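# Stand the held card in a free stand pocket

## Task

Put the card the robot is holding upright into an unoccupied pocket of the card stand. The stand's other cards must end in their original pockets, and the stand must stay upright with its entire base resting on the table. Then release the card and move the gripper away.

## Robot and tools

Robot: two arms, left_arm and right_arm, each ending in a two-finger parallel gripper with a wrist camera. Cameras: cam_high, cam_low, cam_left_wrist, cam_right_wrist, each 896x504.

Frame: every position, orientation and target is in the scene frame. Its origin sits at table-top height, halfway between the nominal arm bases. +z points up, +x points out over the table, and left_arm is on the +y side; image left and right do not match the arm names. Calibrated base poses: left_arm at (-0.020, +0.376, 0) m with quat_wxyz (+1.000, 0, 0, +0.010); right_arm at (-0.042, -0.247, 0) m with quat_wxyz (+1.000, 0, 0, +0.002). On each gripper, the fingers point along its own +z and separate along its own y. end_effector_position is the point between the finger pads, roughly 1 cm short of the tips. Reported poses can be off by a few centimetres, more when the arm reaches far.

The row (shared by execute_actions and move): always 16 plain numbers covering both arms, even if only one moves. First left_arm: x, y, z in metres, then qw, qx, qy, qz (w first), then opening; next the same 8 for right_arm. x, y, z and the quaternion are an absolute pose for that gripper in the scene frame, not an offset. Opening runs from -1 (closed) to +1 (fully open, 0.093 m). An arm meant to stay still should get the exact pose and opening from the last result before it stopped, repeated every call. To keep an orientation, repeat the same quaternion rather than copying the drifting reported one. To leave a gripper alone, resend its current command; 0 is itself a command.

execute_actions(actions, cameras): actions is a list of actions; each action is a list of up to 15 rows, one per 1/30 s control step, and a short list repeats its last row until 15 steps pass. Any target more than 0.6 m from that gripper's current position along any of the gripper's own axes makes the action refused for both arms; a malformed action or a failing first action rejects the whole call. An empty actions list just reports state and images. cameras picks which images return: omitted, null or ["all"] gives all, [] gives none, an unknown name invalidates the call.

move(target, speed, blend, opening_speed, blocking, cameras): drives each gripper along a straight line from its Hand target to the given absolute pose. target is one 16-number row or a list of up to 15 rows (no 0.6 m limit). speed is the path top speed in m/s, 0.002 to 2.9, default 0.25 (rotation up to twice that in rad/s); one value or one per target. blend, in metres, rounds corners of a list (default 0). opening_speed, 0.2 or more per second on the -1..+1 scale, ramps the fingers. blocking=false returns after about 0.5 s while the move continues; a new move replaces it. Moves last at least 0.5 s and at most 10 s, do not avoid obstacles, and lag more when fast. The result adds a move: line (done, off_target, moving, held, fault) and limits (paced means clipped, held means steps withheld). done means at rest within 10 mm and 2 degrees; neither done nor off_target reveals contact.

wait(seconds 0 to 10, cameras): lets time pass with the last commands held. stop(cameras): brakes the running move. zoom_image(camera, region [x0, y0, x1, y1] in pixels from top-left, at most 504 by 504): enlarges part of that camera's latest image. read_manual(section "licences"): licence text only. finished_scene(scene): ends the current scene irreversibly; give its number.

Result lines: end_effector_position and end_effector_quat_wxyz per arm; Hand target (where each arm is actually being sent, which may fall short of your command, so finish the rest next call); Tool commands; grip_measured (motor position on the opening scale, may read up to about 0.02 high); Joint positions (last entry is the finger opening in metres); Joint velocities (may be omitted when all are at noise level); Joint torques (include gravity, wrap at ±28 N m on joints 1 to 3); step readings of positions for execute_actions calls only.

Gripping: pads meet near -0.94; an object of width w mm reads about 0.0208 per mm above that. To hold a rigid flat part firmly, command about 0.24 below its width reading and keep sending it; to release, send well above the width reading. A sudden very low command squeezes hard briefly. Never close a gripper on the other arm's fingers.

Control notes: orientation commands are clipped to within 40 degrees of the measured one per step; friction and weight can leave the gripper low, short or tilted, so check pose after each move and correct tilt. Avoid paths near an arm's own base, which can flip its shoulder. Motors heat when holding loads, stretching out or pushing against the unreachable; MOTOR HOT appears at 75 °C, a fault folds the arm at 90 °C, and at 100 °C it goes limp.

Avoid: dropping the card or releasing it while moving, knocking the stand over or shifting its other cards, fast contacts, pressing far past contact, arms colliding, and anything ending off the table. Loose objects may occasionally be nudged by an outside push.

Each tool is called after "Call:" by a JSON object that holds its "op" and its "data".

## Session

Call:
{"op": "execute_actions", "data": {"actions": []}}

Call:
{"op": "zoom_image", "data": {"camera": "cam_high", "region": [190, 160, 690, 500]}}

Scene clock: 0.00 s.
left_arm: end_effector_position=(+0.3914, +0.2719, +0.2414) grip_measured=-0.987 end_effector_quat_wxyz=(+0.323, +0.628, +0.687, +0.172) | right_arm: end_effector_position=(+0.2672, -0.2003, +0.4978) grip_measured=+1.000 end_effector_quat_wxyz=(+0.833, -0.012, +0.553, -0.022)
Joint positions: left_arm=[-0.268 1.535 1.46 -0.747 0.002 1.232 0] | right_arm=[0.298 0.897 0.992 0.321 0.283 -0.17 0.093]
Joint velocities: within noise
Joint torques (N m): no reading
Heat: left arm: 33 °C; right arm: 37 °C.
Hand target: left_arm +0.3907, +0.2723, +0.2447; +0.325, +0.627, +0.686, +0.174 | right_arm +0.2653, -0.2009, +0.5017; +0.835, -0.010, +0.550, -0.021
Tool commands: left_gripper/opening=-1.0 right_gripper/opening=+1.0

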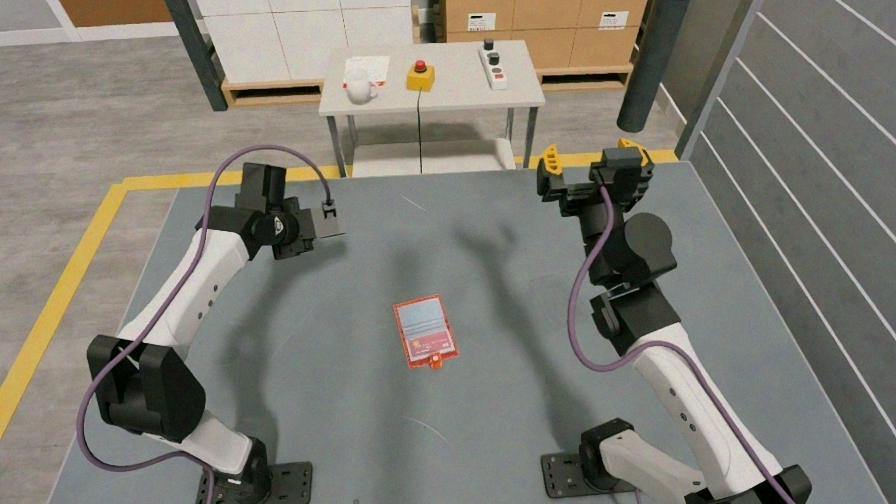

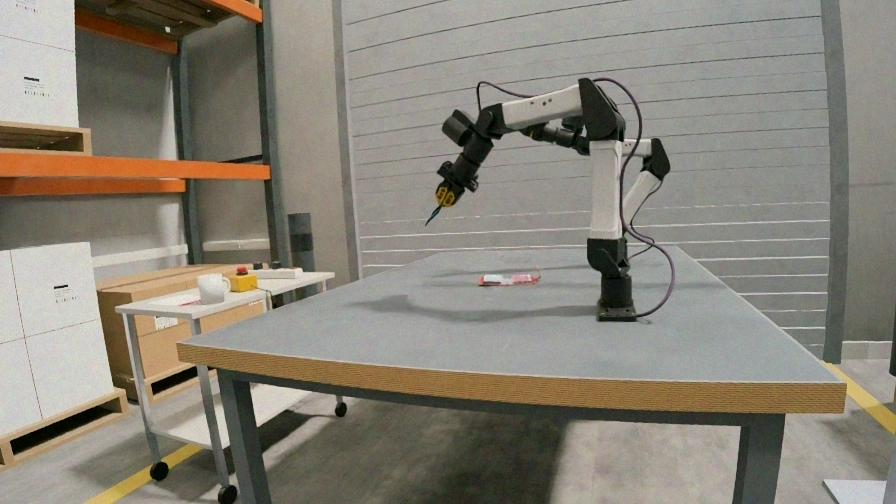

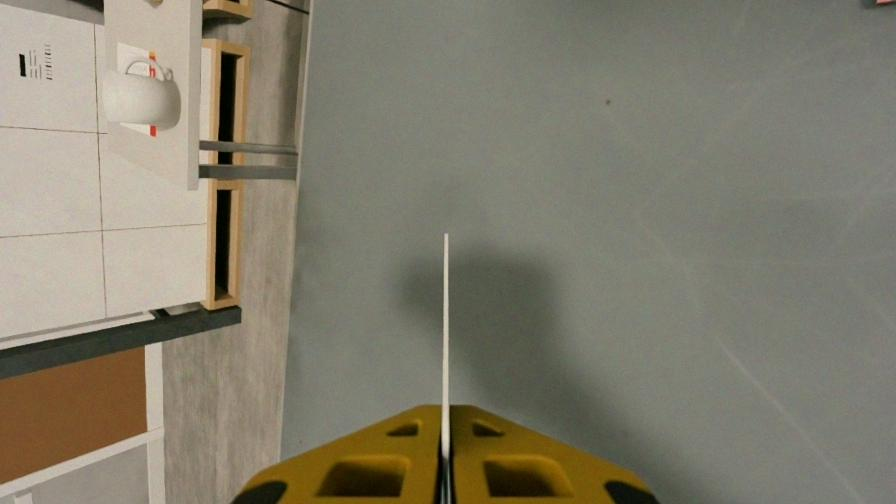

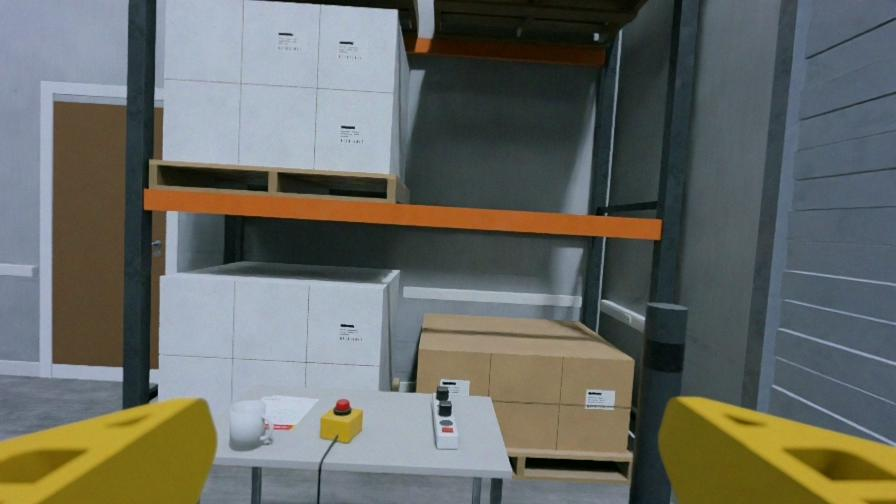

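Scaled by 1.008 from the camera's 896x504 image, which has a finer 1280x720 frame.

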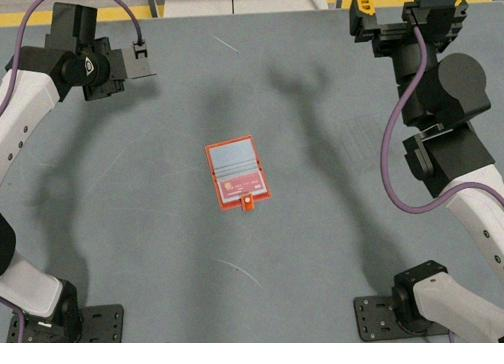

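Call:
{"op": "zoom_image", "data": {"camera": "cam_high", "region": [510, 250, 670, 360]}}

Call:
{"op": "zoom_image", "data": {"camera": "cam_high", "region": [280, 180, 380, 270]}}

Call:
{"op": "zoom_image", "data": {"camera": "cam_low", "region": [400, 150, 520, 250]}}

Call:
{"op": "zoom_image", "data": {"camera": "cam_low", "region": [440, 230, 640, 310]}}

Scaled by 3.150 from the camera's 896x504 image, which has a finer 1280x720 frame.

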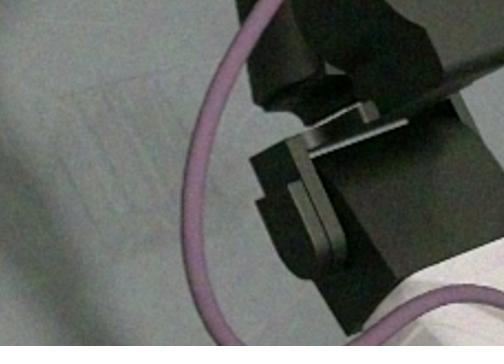

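Scaled by 5.040 from the camera's 896x504 image, which has a finer 1280x720 frame.

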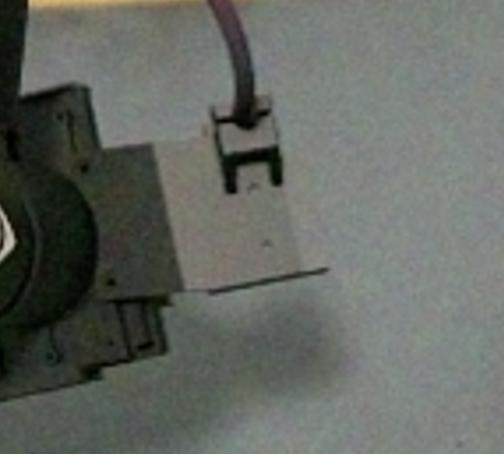

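Scaled by 4.200 from the camera's 896x504 image, which has a finer 1280x720 frame.

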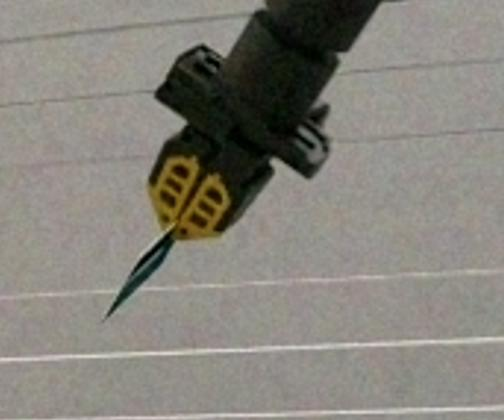

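Scaled by 2.520 from the camera's 896x504 image, which has a finer 1280x720 frame.

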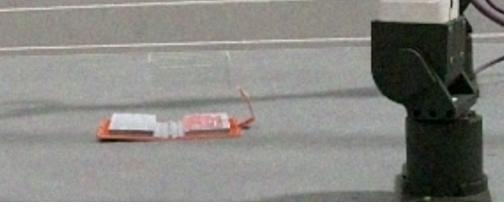

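Call:
{"op": "move", "data": {"target": [0.3907,0.2723,0.2447,0.325,0.627,0.686,0.174,-1,0.26,-0.2,0.25,0.2164,0,0.9763,0,0], "cameras": ["cam_high","cam_low","cam_right_wrist"]}}

Call:
{"op": "zoom_image", "data": {"camera": "cam_right_wrist", "region": [200, 0, 700, 400]}}

Call:
{"op": "zoom_image", "data": {"camera": "cam_high", "region": [500, 240, 620, 350]}}

Scene clock: 17.33 s.
left_arm: end_effector_position=(+0.3914, +0.2719, +0.2414) grip_measured=-0.987 end_effector_quat_wxyz=(+0.323, +0.628, +0.687, +0.172) | right_arm: end_effector_position=(+0.2582, -0.2002, +0.2432) grip_measured=+0.002 end_effector_quat_wxyz=(+0.212, -0.005, +0.977, -0.006)
Joint positions: left_arm=[-0.268 1.535 1.46 -0.747 0.002 1.232 0] | right_arm=[0.205 1.382 1.512 -1.284 0.095 0.178 0.045]
Joint torques (N m): left_arm=[0.34 -5.75 8.01 1.91 0.14 0.05] | right_arm=[-0.7 -4.03 8.16 1.28 -0.01 -0.04]
Heat: left arm: 35 °C; right arm: 39 °C.
Hand target: left_arm +0.3907, +0.2724, +0.2446; +0.325, +0.627, +0.686, +0.174 | right_arm +0.2599, -0.2000, +0.2500; +0.217, +0.000, +0.976, +0.000
Off the commanded pose: left_arm 0.003 m, 0 deg | right_arm 0.007 m, 1 deg.
move: done
Images, in order (width x height): cam_high 896x504, cam_low 896x504, cam_right_wrist 896x504.

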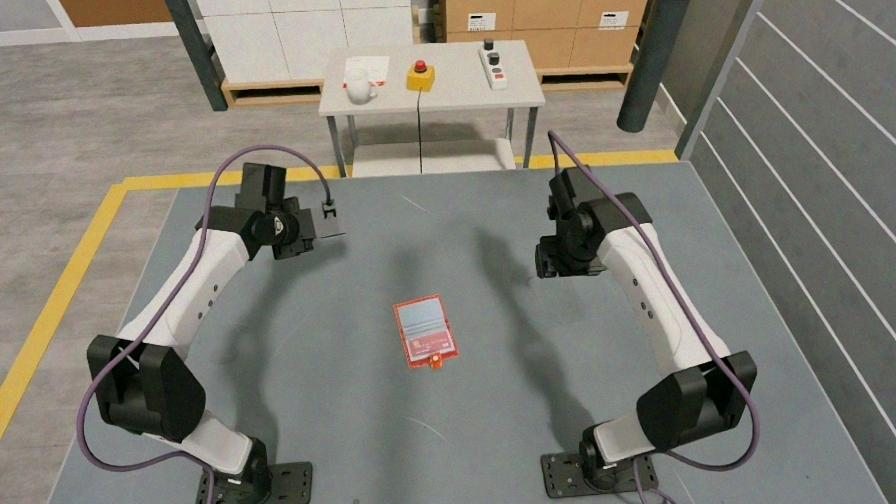

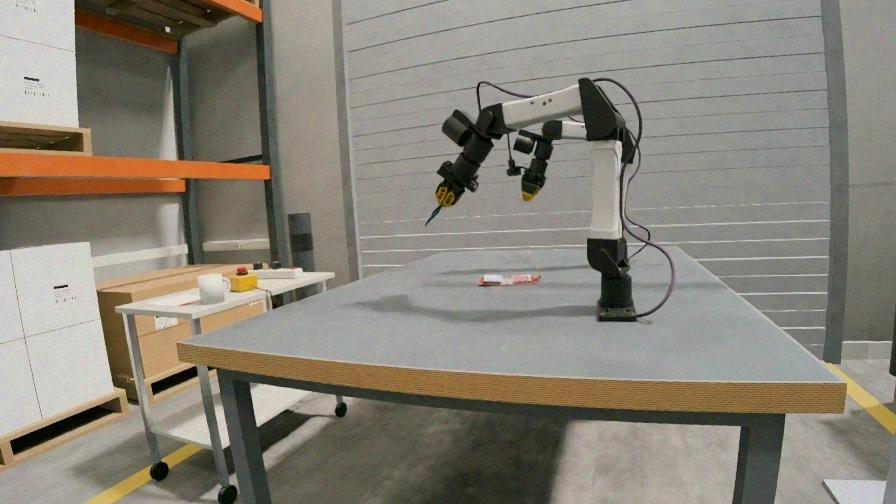

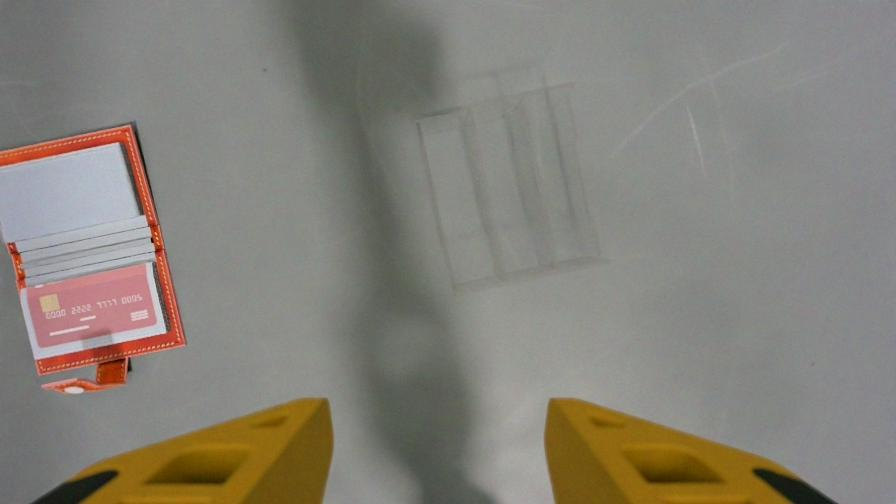

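Scaled by 1.008 from the camera's 896x504 image, which has a finer 1280x720 frame.

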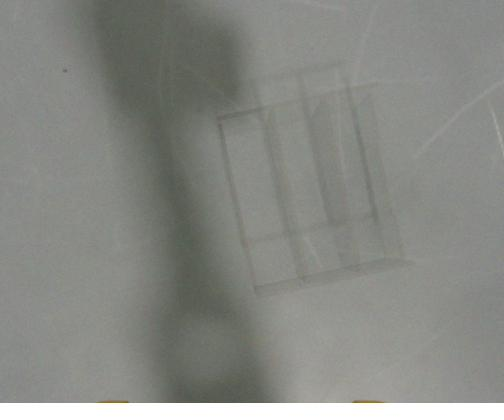

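Scaled by 4.200 from the camera's 896x504 image, which has a finer 1280x720 frame.

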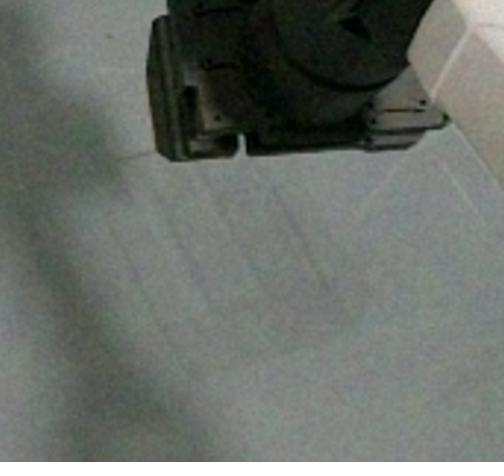

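Call:
{"op": "move", "data": {"target": [[0.38,0.19,0.25,0.641,0.641,0.299,0.299,-1,0.26,-0.2,0.25,0.2164,0,0.9763,0,1],[0.30,0.07,0.25,0.7071,0.7071,0,0,-1,0.26,-0.2,0.25,0.2164,0,0.9763,0,1]]}}

Call:
{"op": "zoom_image", "data": {"camera": "cam_high", "region": [320, 190, 570, 330]}}

Scene clock: 46.77 s.
left_arm: end_effector_position=(+0.2984, +0.0731, +0.2488) grip_measured=-0.987 end_effector_quat_wxyz=(+0.707, +0.708, +0.012, +0.000) | right_arm: end_effector_position=(+0.2576, -0.2001, +0.2429) grip_measured=+1.000 end_effector_quat_wxyz=(+0.211, -0.006, +0.978, -0.006)
Joint positions: left_arm=[-0.424 1.688 0.924 0.76 1.15 1.558 0] | right_arm=[0.205 1.382 1.512 -1.286 0.094 0.178 0.093]
Joint torques (N m): left_arm=[0.05 -4.68 8.98 1.88 0.28 0.13] | right_arm=[-0.72 -4.03 8.17 1.3 0 -0.04]
Heat: left arm: 37 °C; right arm: 40 °C.
Hand target: left_arm +0.2999, +0.0700, +0.2498; +0.707, +0.707, +0.000, +0.000 | right_arm +0.2598, -0.2000, +0.2500; +0.217, +0.000, +0.976, +0.000
Off the commanded pose: left_arm 0.004 m, 1 deg | right_arm 0.007 m, 1 deg.
move: done

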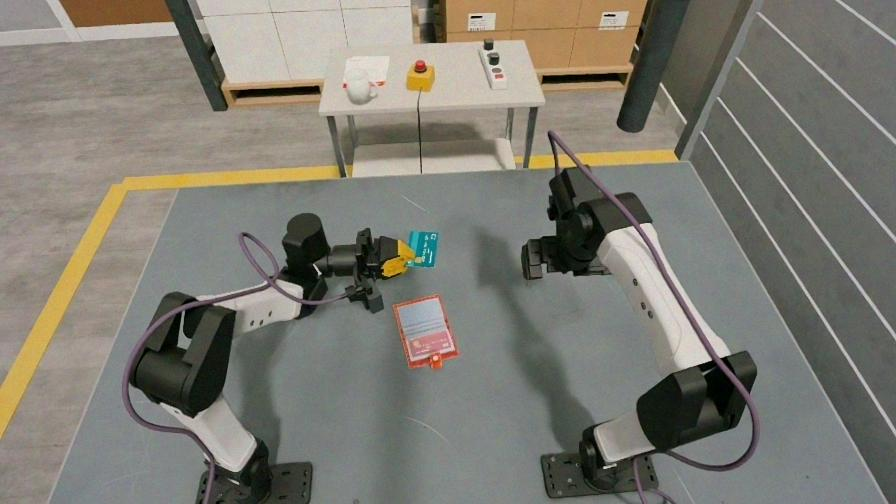

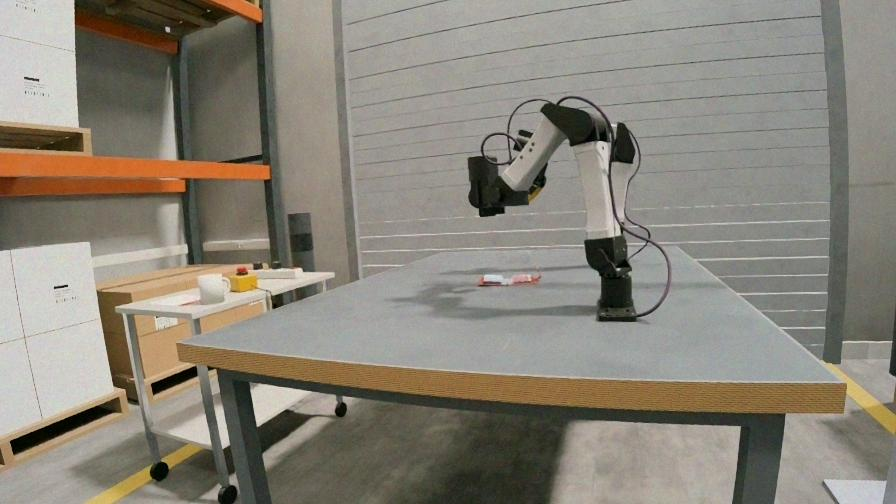

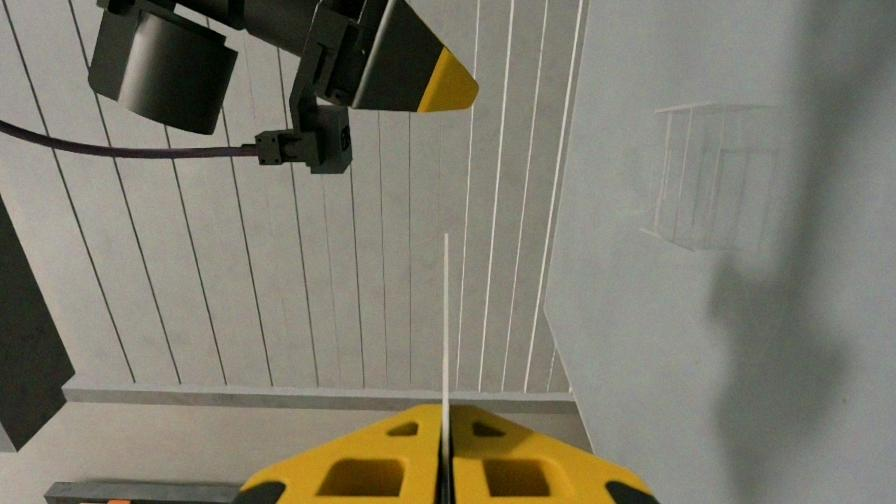

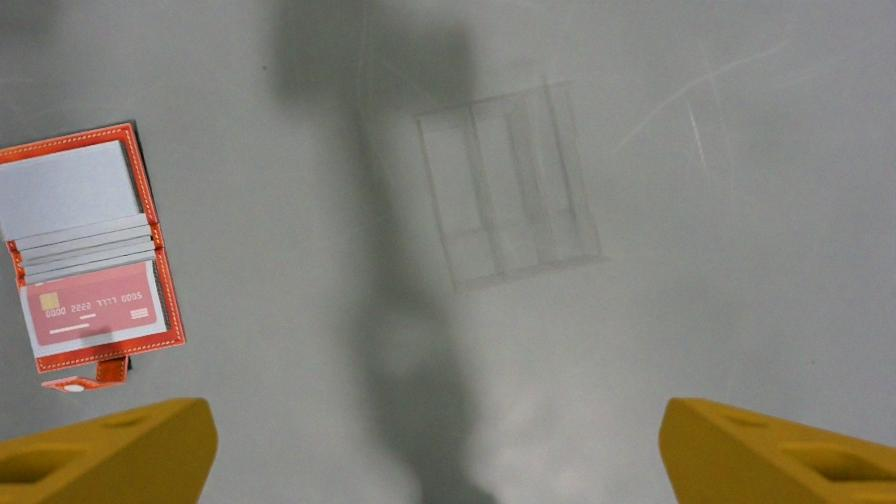

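Scaled by 2.016 from the camera's 896x504 image, which has a finer 1280x720 frame.

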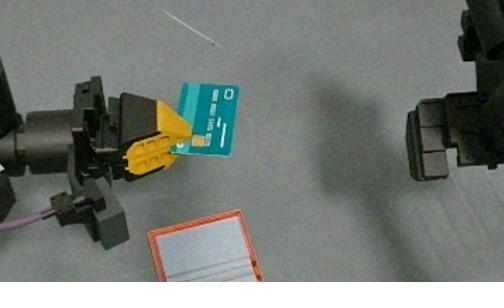

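Call:
{"op": "move", "data": {"target": [[0.30,0.07,0.25,0.7071,0.7071,0,0,-1,0.33,-0.22,0.3,0.5,0,0.866,0,1],[0.30,0.07,0.25,0.7071,0.7071,0,0,-1,0.34,-0.22,0.3,0.65,0,0.76,0,1],[0.30,0.07,0.25,0.7071,0.7071,0,0,-1,0.34,-0.21,0.27,0.5,0.5,0.5,0.5,1],[0.30,0.07,0.25,0.7071,0.7071,0,0,-1,0.33,-0.15,0.26,0.299,0.299,0.641,0.641,1],[0.30,0.07,0.25,0.7071,0.7071,0,0,-1,0.314,-0.068,0.252,0.0308,0.0308,0.7064,0.7064,1]]}}

Call:
{"op": "zoom_image", "data": {"camera": "cam_high", "region": [320, 190, 570, 330]}}

Scene clock: 72.70 s.
left_arm: end_effector_position=(+0.2982, +0.0731, +0.2488) grip_measured=-0.987 end_effector_quat_wxyz=(+0.707, +0.708, +0.011, -0.001) | right_arm: end_effector_position=(+0.3106, -0.0701, +0.2448) grip_measured=+1.000 end_effector_quat_wxyz=(+0.019, +0.052, +0.708, +0.704)
Joint positions: left_arm=[-0.424 1.688 0.924 0.76 1.151 1.558 0] | right_arm=[0.025 1.661 0.895 0.714 -1.441 1.565 0.093]
Joint torques (N m): left_arm=[0.05 -4.68 8.98 1.88 0.24 0.13] | right_arm=[0.28 -6.31 8.29 2.12 -0.15 -0.25]
Heat: left arm: 37 °C; right arm: 41 °C.
Hand target: left_arm +0.2999, +0.0700, +0.2498; +0.707, +0.707, +0.000, +0.000 | right_arm +0.3138, -0.0681, +0.2519; +0.031, +0.031, +0.707, +0.706
Off the commanded pose: left_arm 0.004 m, 1 deg | right_arm 0.008 m, 3 deg.
move: off_target (right_arm)

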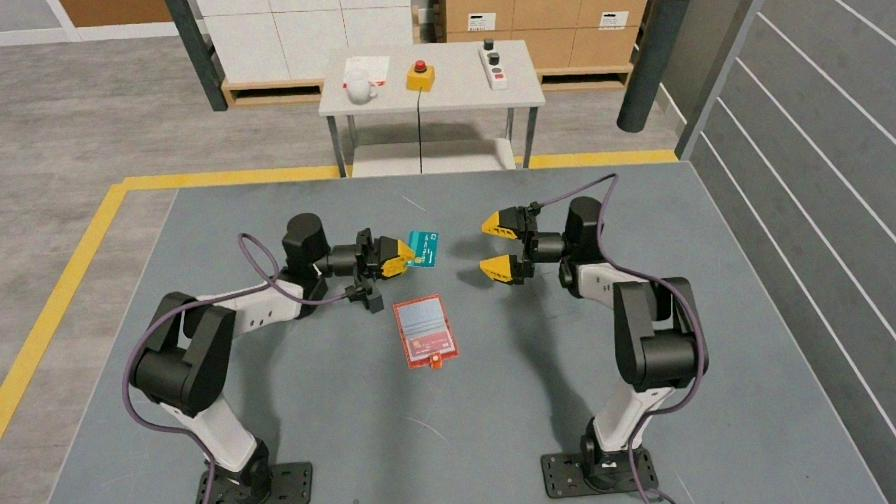

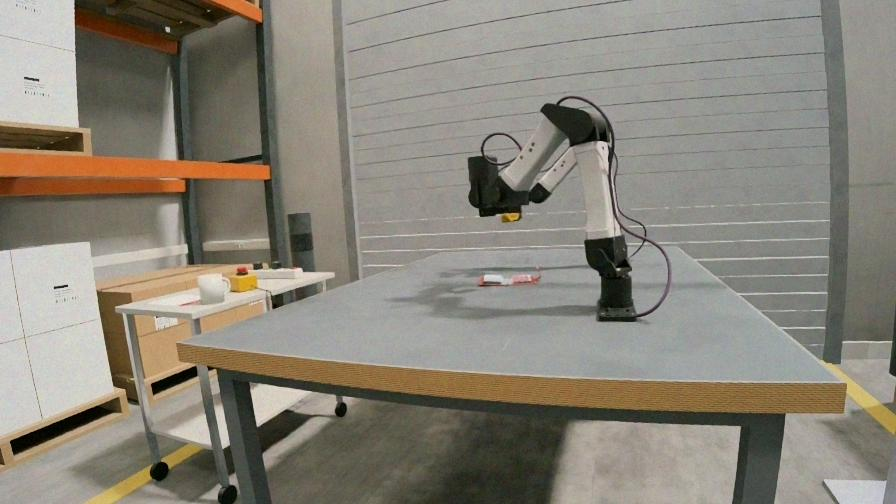

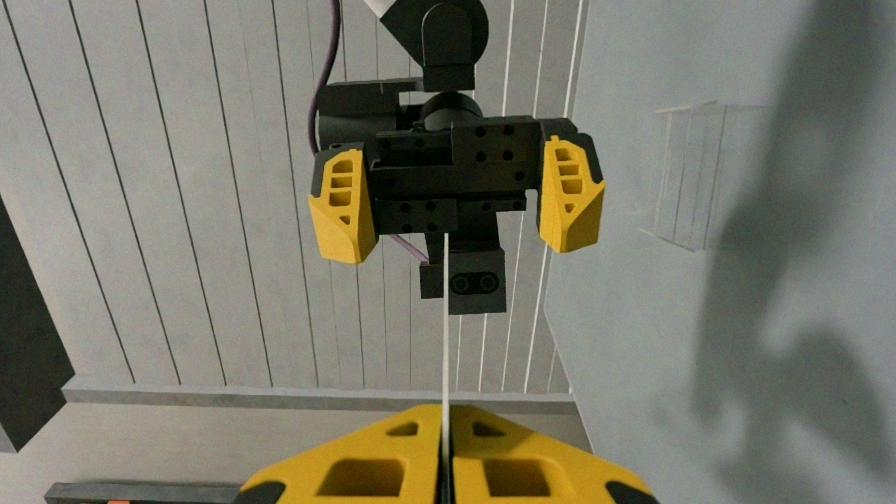

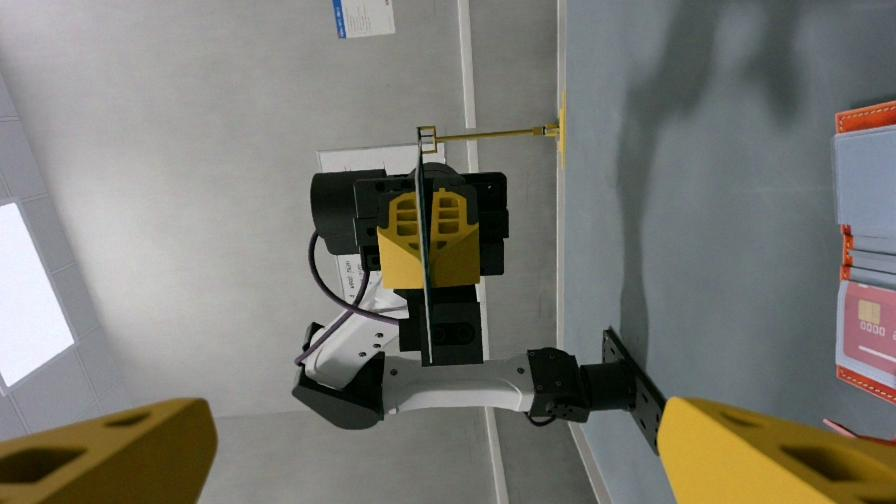

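Scaled by 2.016 from the camera's 896x504 image, which has a finer 1280x720 frame.

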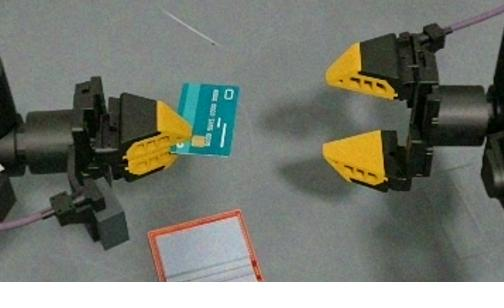

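Call:
{"op": "move", "data": {"target": [0.30,0.07,0.25,0.7071,0.7071,0,0,-1,0.301,-0.010,0.257,0.0475,0.0141,0.7065,0.706,1], "speed": 0.12, "cameras": ["cam_high","cam_left_wrist","cam_right_wrist"]}}

Call:
{"op": "zoom_image", "data": {"camera": "cam_high", "region": [320, 190, 520, 330]}}

Scene clock: 95.37 s.
left_arm: end_effector_position=(+0.2982, +0.0731, +0.2488) grip_measured=-0.987 end_effector_quat_wxyz=(+0.707, +0.708, +0.011, -0.001) | right_arm: end_effector_position=(+0.2998, -0.0106, +0.2446) grip_measured=+1.000 end_effector_quat_wxyz=(+0.024, +0.032, +0.711, +0.702)
Joint positions: left_arm=[-0.424 1.688 0.924 0.76 1.151 1.558 0] | right_arm=[0.203 1.661 0.895 0.723 -1.285 1.54 0.093]
Joint torques (N m): left_arm=[0.05 -4.68 8.98 1.88 0.24 0.13] | right_arm=[0.03 -8.94 7.13 2.23 0.07 -0.27]
Heat: left arm: 38 °C; right arm: 42 °C.
Hand target: left_arm +0.2999, +0.0700, +0.2498; +0.707, +0.707, +0.000, +0.000 | right_arm +0.3007, -0.0101, +0.2571; +0.047, +0.014, +0.706, +0.706
Off the commanded pose: left_arm 0.004 m, 1 deg | right_arm 0.012 m, 3 deg.
move: off_target (right_arm)
Images, in order (width x height): cam_high 896x504, cam_left_wrist 896x504, cam_right_wrist 896x504.

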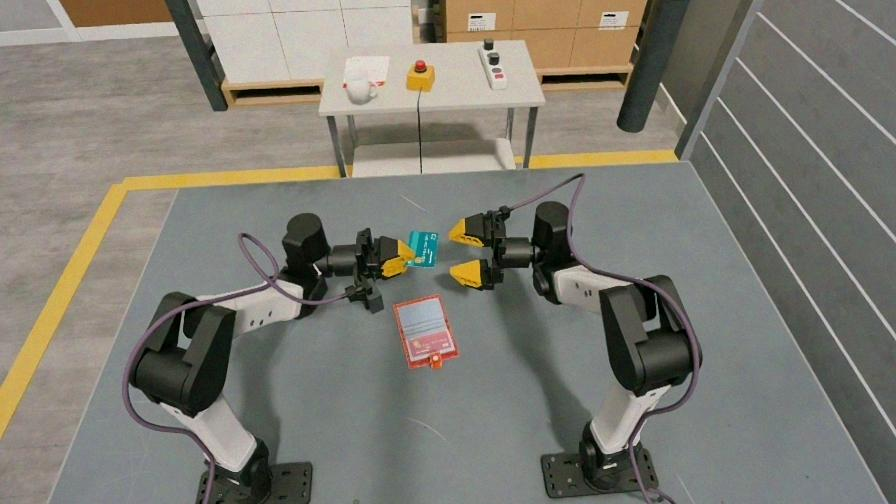

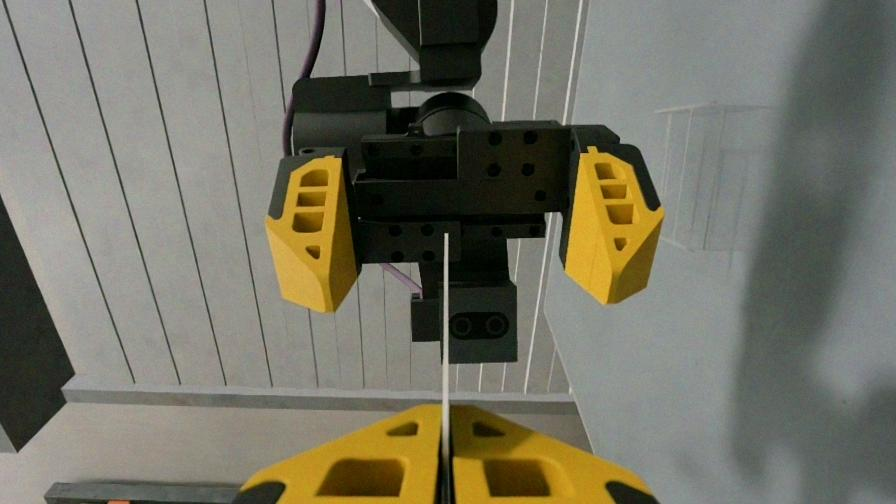

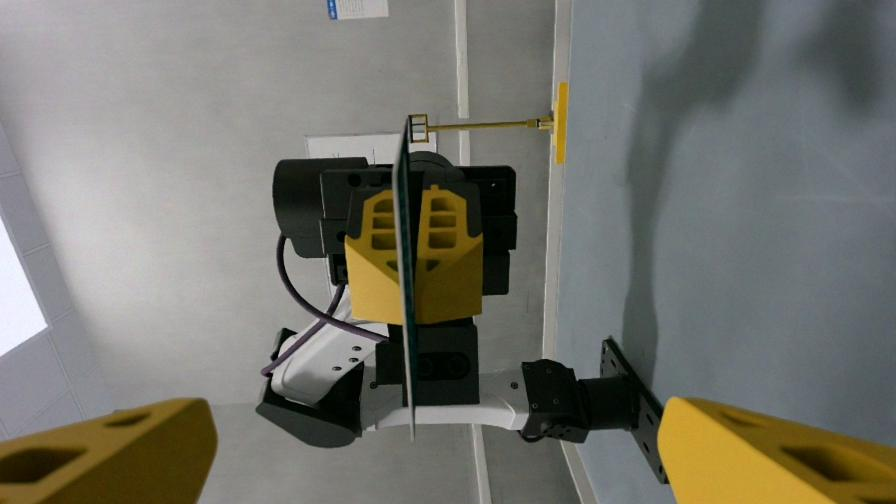

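Scaled by 2.520 from the camera's 896x504 image, which has a finer 1280x720 frame.

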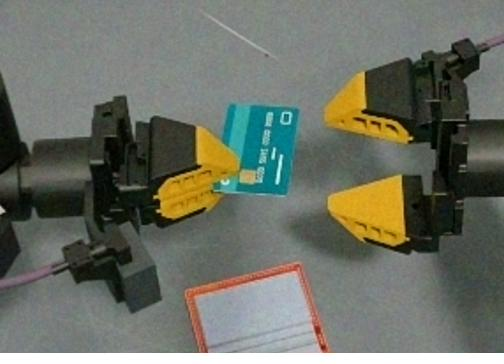

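Call:
{"op": "move", "data": {"target": [0.30,0.07,0.25,0.7071,0.7071,0,0,-1,0.303,-0.008,0.268,0.044,0.018,0.7065,0.706,1], "speed": 0.12, "cameras": ["cam_high","cam_left_wrist","cam_right_wrist"]}}

Scene clock: 102.63 s.
left_arm: end_effector_position=(+0.2982, +0.0731, +0.2488) grip_measured=-0.987 end_effector_quat_wxyz=(+0.707, +0.708, +0.011, -0.001) | right_arm: end_effector_position=(+0.3029, -0.0102, +0.2486) grip_measured=+1.000 end_effector_quat_wxyz=(+0.027, +0.033, +0.711, +0.702)
Joint positions: left_arm=[-0.424 1.688 0.924 0.76 1.151 1.558 0] | right_arm=[0.203 1.661 0.912 0.708 -1.279 1.539 0.093]
Joint torques (N m): left_arm=[0.03 -4.67 8.98 1.88 0.24 0.14] | right_arm=[0.44 -10.14 8.42 1.9 0.08 -0.14]
Heat: left arm: 38 °C; right arm: 42 °C.
Hand target: left_arm +0.2999, +0.0700, +0.2498; +0.707, +0.707, +0.000, +0.000 | right_arm +0.3024, -0.0082, +0.2679; +0.044, +0.018, +0.706, +0.707
Off the commanded pose: left_arm 0.004 m, 1 deg | right_arm 0.020 m, 3 deg.
move: off_target (right_arm)
Images, in order (width x height): cam_high 896x504, cam_left_wrist 896x504, cam_right_wrist 896x504.

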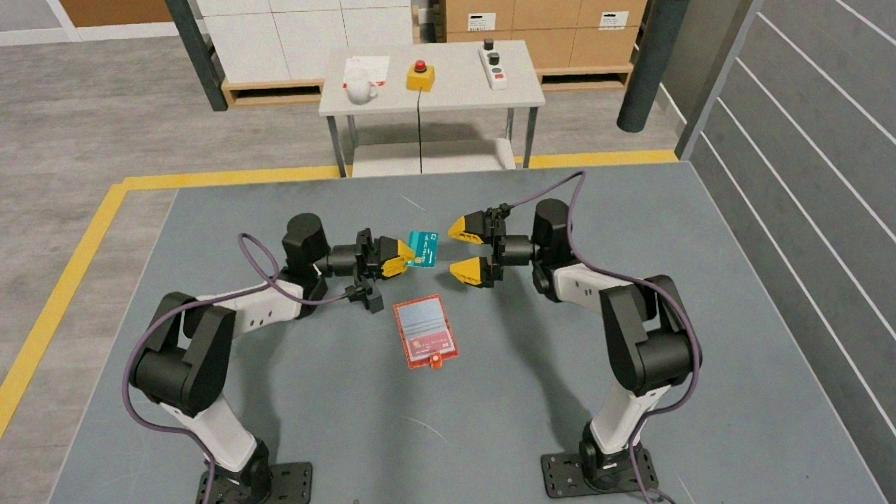

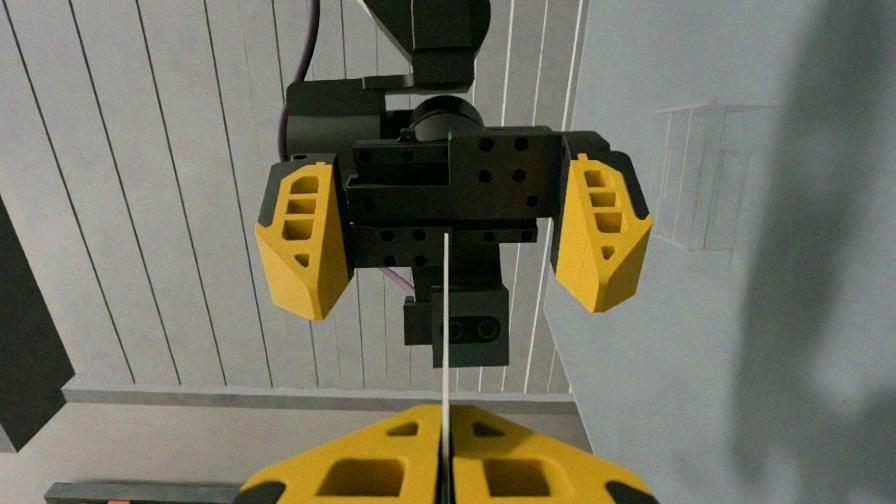

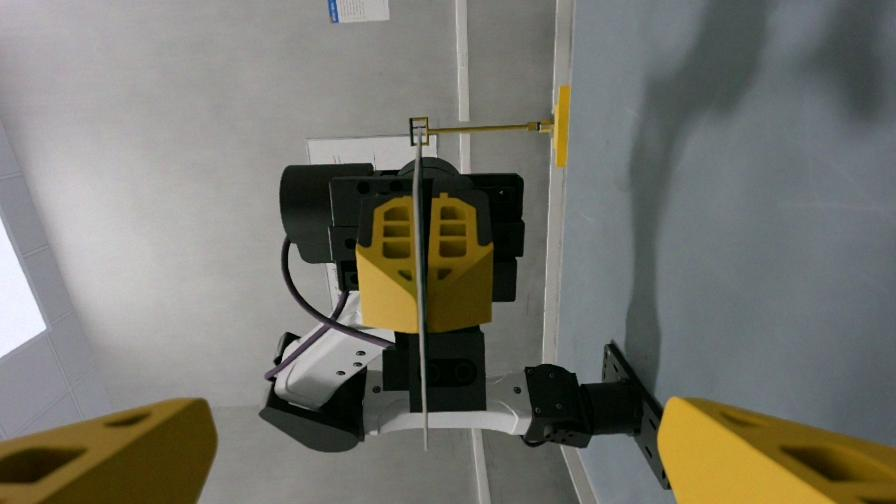

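Call:
{"op": "move", "data": {"target": [0.30,0.07,0.25,0.7071,0.7071,0,0,-1,0.304,0.010,0.274,0.052,0.010,0.7065,0.706,1], "speed": 0.12, "cameras": ["cam_high","cam_left_wrist","cam_right_wrist"]}}

Call:
{"op": "zoom_image", "data": {"camera": "cam_high", "region": [320, 190, 520, 330]}}

Scene clock: 108.67 s.
left_arm: end_effector_position=(+0.2982, +0.0731, +0.2488) grip_measured=-0.987 end_effector_quat_wxyz=(+0.707, +0.708, +0.011, -0.001) | right_arm: end_effector_position=(+0.3024, +0.0082, +0.2572) grip_measured=+1.000 end_effector_quat_wxyz=(+0.032, +0.026, +0.710, +0.703)
Joint positions: left_arm=[-0.424 1.688 0.924 0.76 1.151 1.558 0] | right_arm=[0.255 1.661 0.947 0.682 -1.229 1.531 0.093]
Joint torques (N m): left_arm=[0.05 -4.7 8.98 1.88 0.25 0.13] | right_arm=[0.24 -9.42 8.55 1.99 0.1 -0.28]
Heat: left arm: 38 °C; right arm: 42 °C.
Hand target: left_arm +0.2999, +0.0700, +0.2498; +0.707, +0.707, +0.000, +0.000 | right_arm +0.3035, +0.0097, +0.2739; +0.052, +0.010, +0.706, +0.706
Off the commanded pose: left_arm 0.004 m, 1 deg | right_arm 0.017 m, 3 deg.
move: off_target (right_arm)
Images, in order (width x height): cam_high 896x504, cam_left_wrist 896x504, cam_right_wrist 896x504.

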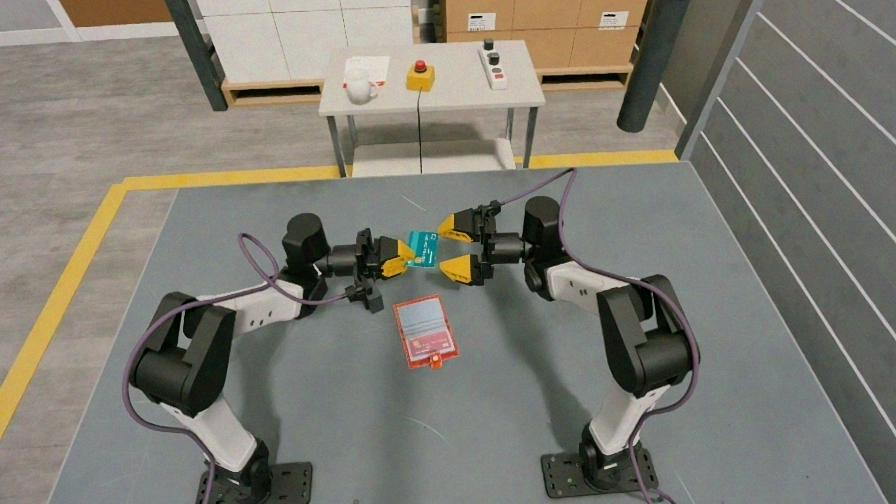

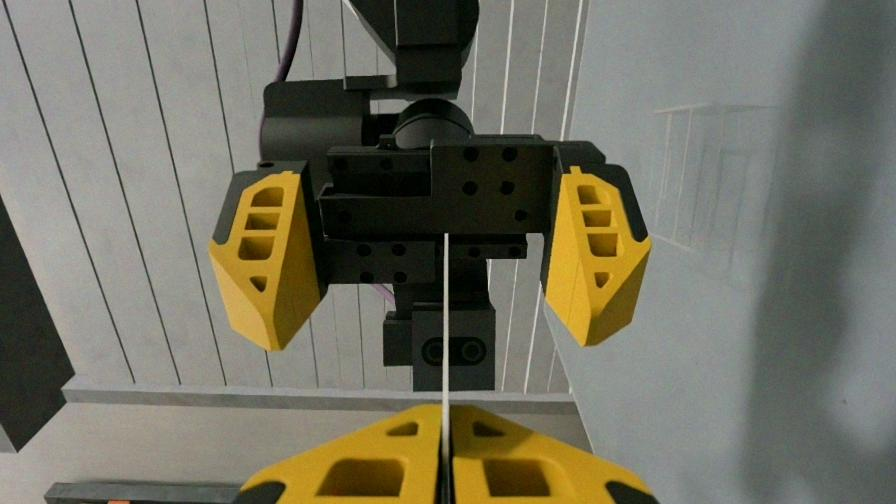

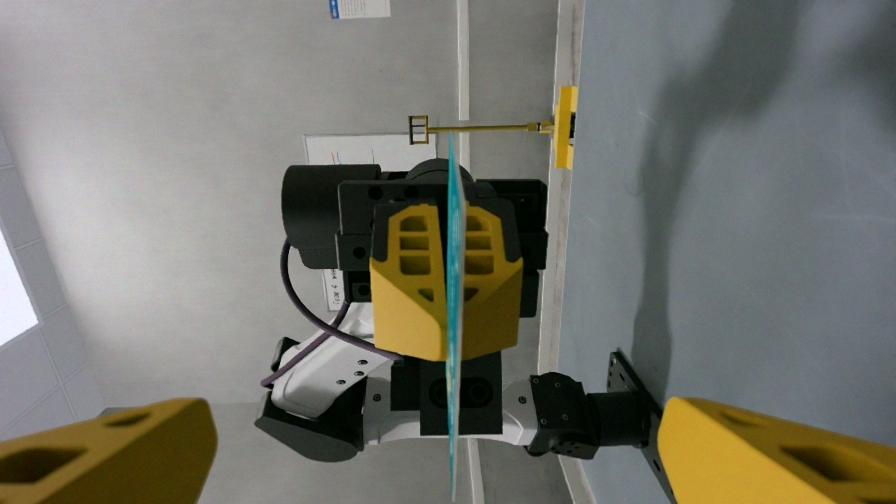

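Scaled by 2.520 from the camera's 896x504 image, which has a finer 1280x720 frame.

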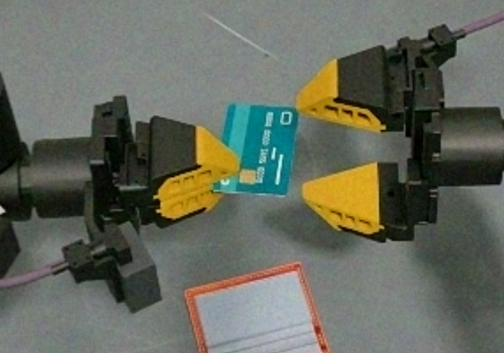

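Call:
{"op": "move", "data": {"target": [0.30,0.07,0.25,0.7071,0.7071,0,0,-1,0.3045,0.0275,0.266,0.052,0.010,0.7065,0.706,1], "speed": 0.1, "cameras": ["cam_high","cam_left_wrist","cam_right_wrist"]}}

Call:
{"op": "zoom_image", "data": {"camera": "cam_high", "region": [320, 190, 520, 330]}}

Scene clock: 115.33 s.
left_arm: end_effector_position=(+0.2982, +0.0731, +0.2488) grip_measured=-0.987 end_effector_quat_wxyz=(+0.707, +0.708, +0.011, -0.001) | right_arm: end_effector_position=(+0.2978, +0.0240, +0.2568) grip_measured=+1.000 end_effector_quat_wxyz=(+0.033, +0.025, +0.711, +0.702)
Joint positions: left_arm=[-0.424 1.688 0.924 0.76 1.151 1.558 0] | right_arm=[0.304 1.661 0.947 0.681 -1.181 1.528 0.093]
Joint torques (N m): left_arm=[0.05 -4.67 8.98 1.88 0.24 0.13] | right_arm=[0.23 -6.46 8.83 2.31 0.1 -0.29]
Heat: left arm: 38 °C; right arm: 43 °C.
Hand target: left_arm +0.2999, +0.0700, +0.2498; +0.707, +0.707, +0.000, +0.000 | right_arm +0.3040, +0.0271, +0.2660; +0.052, +0.010, +0.706, +0.706
Off the commanded pose: left_arm 0.004 m, 1 deg | right_arm 0.012 m, 3 deg.
move: off_target (right_arm)
Images, in order (width x height): cam_high 896x504, cam_left_wrist 896x504, cam_right_wrist 896x504.

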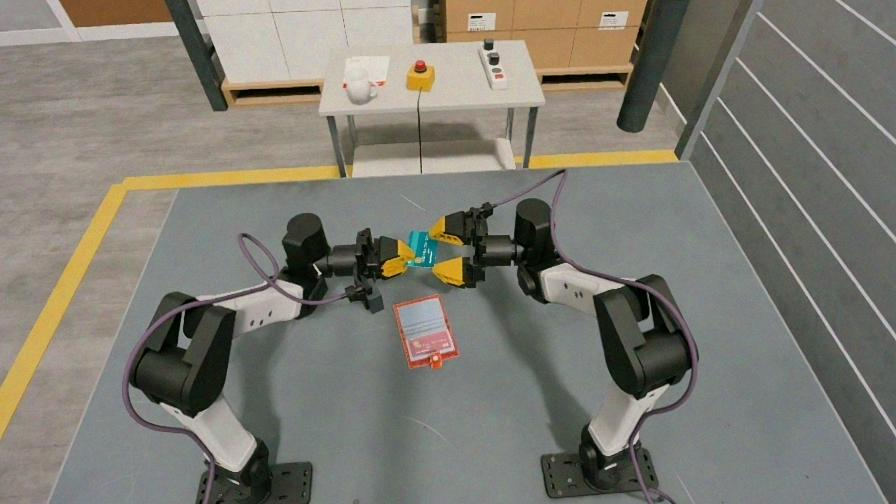

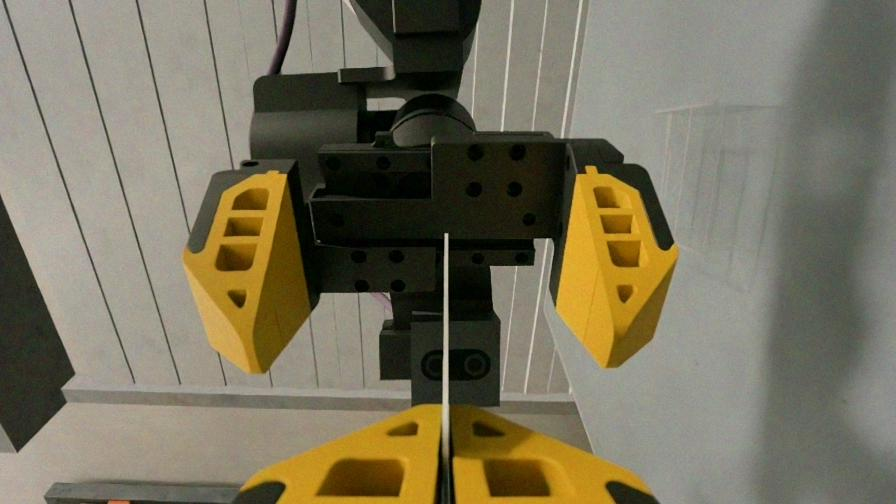

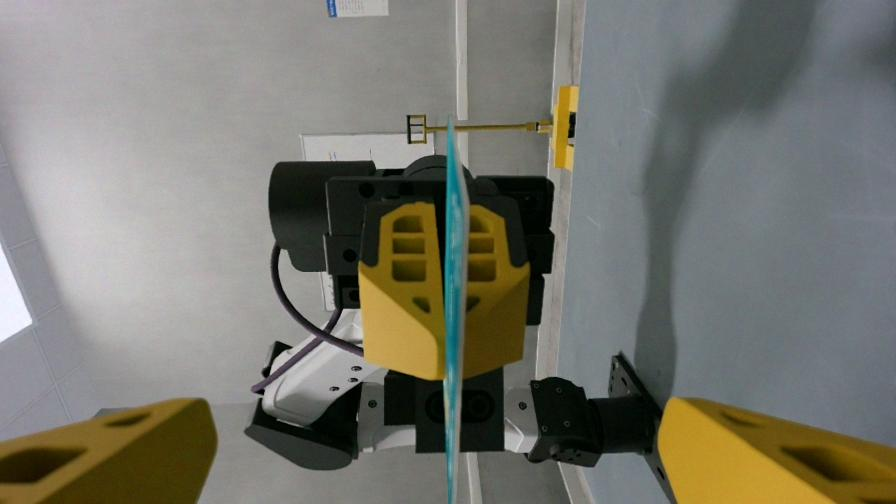

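Scaled by 2.520 from the camera's 896x504 image, which has a finer 1280x720 frame.

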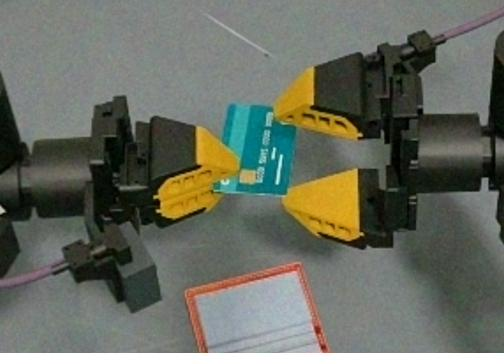

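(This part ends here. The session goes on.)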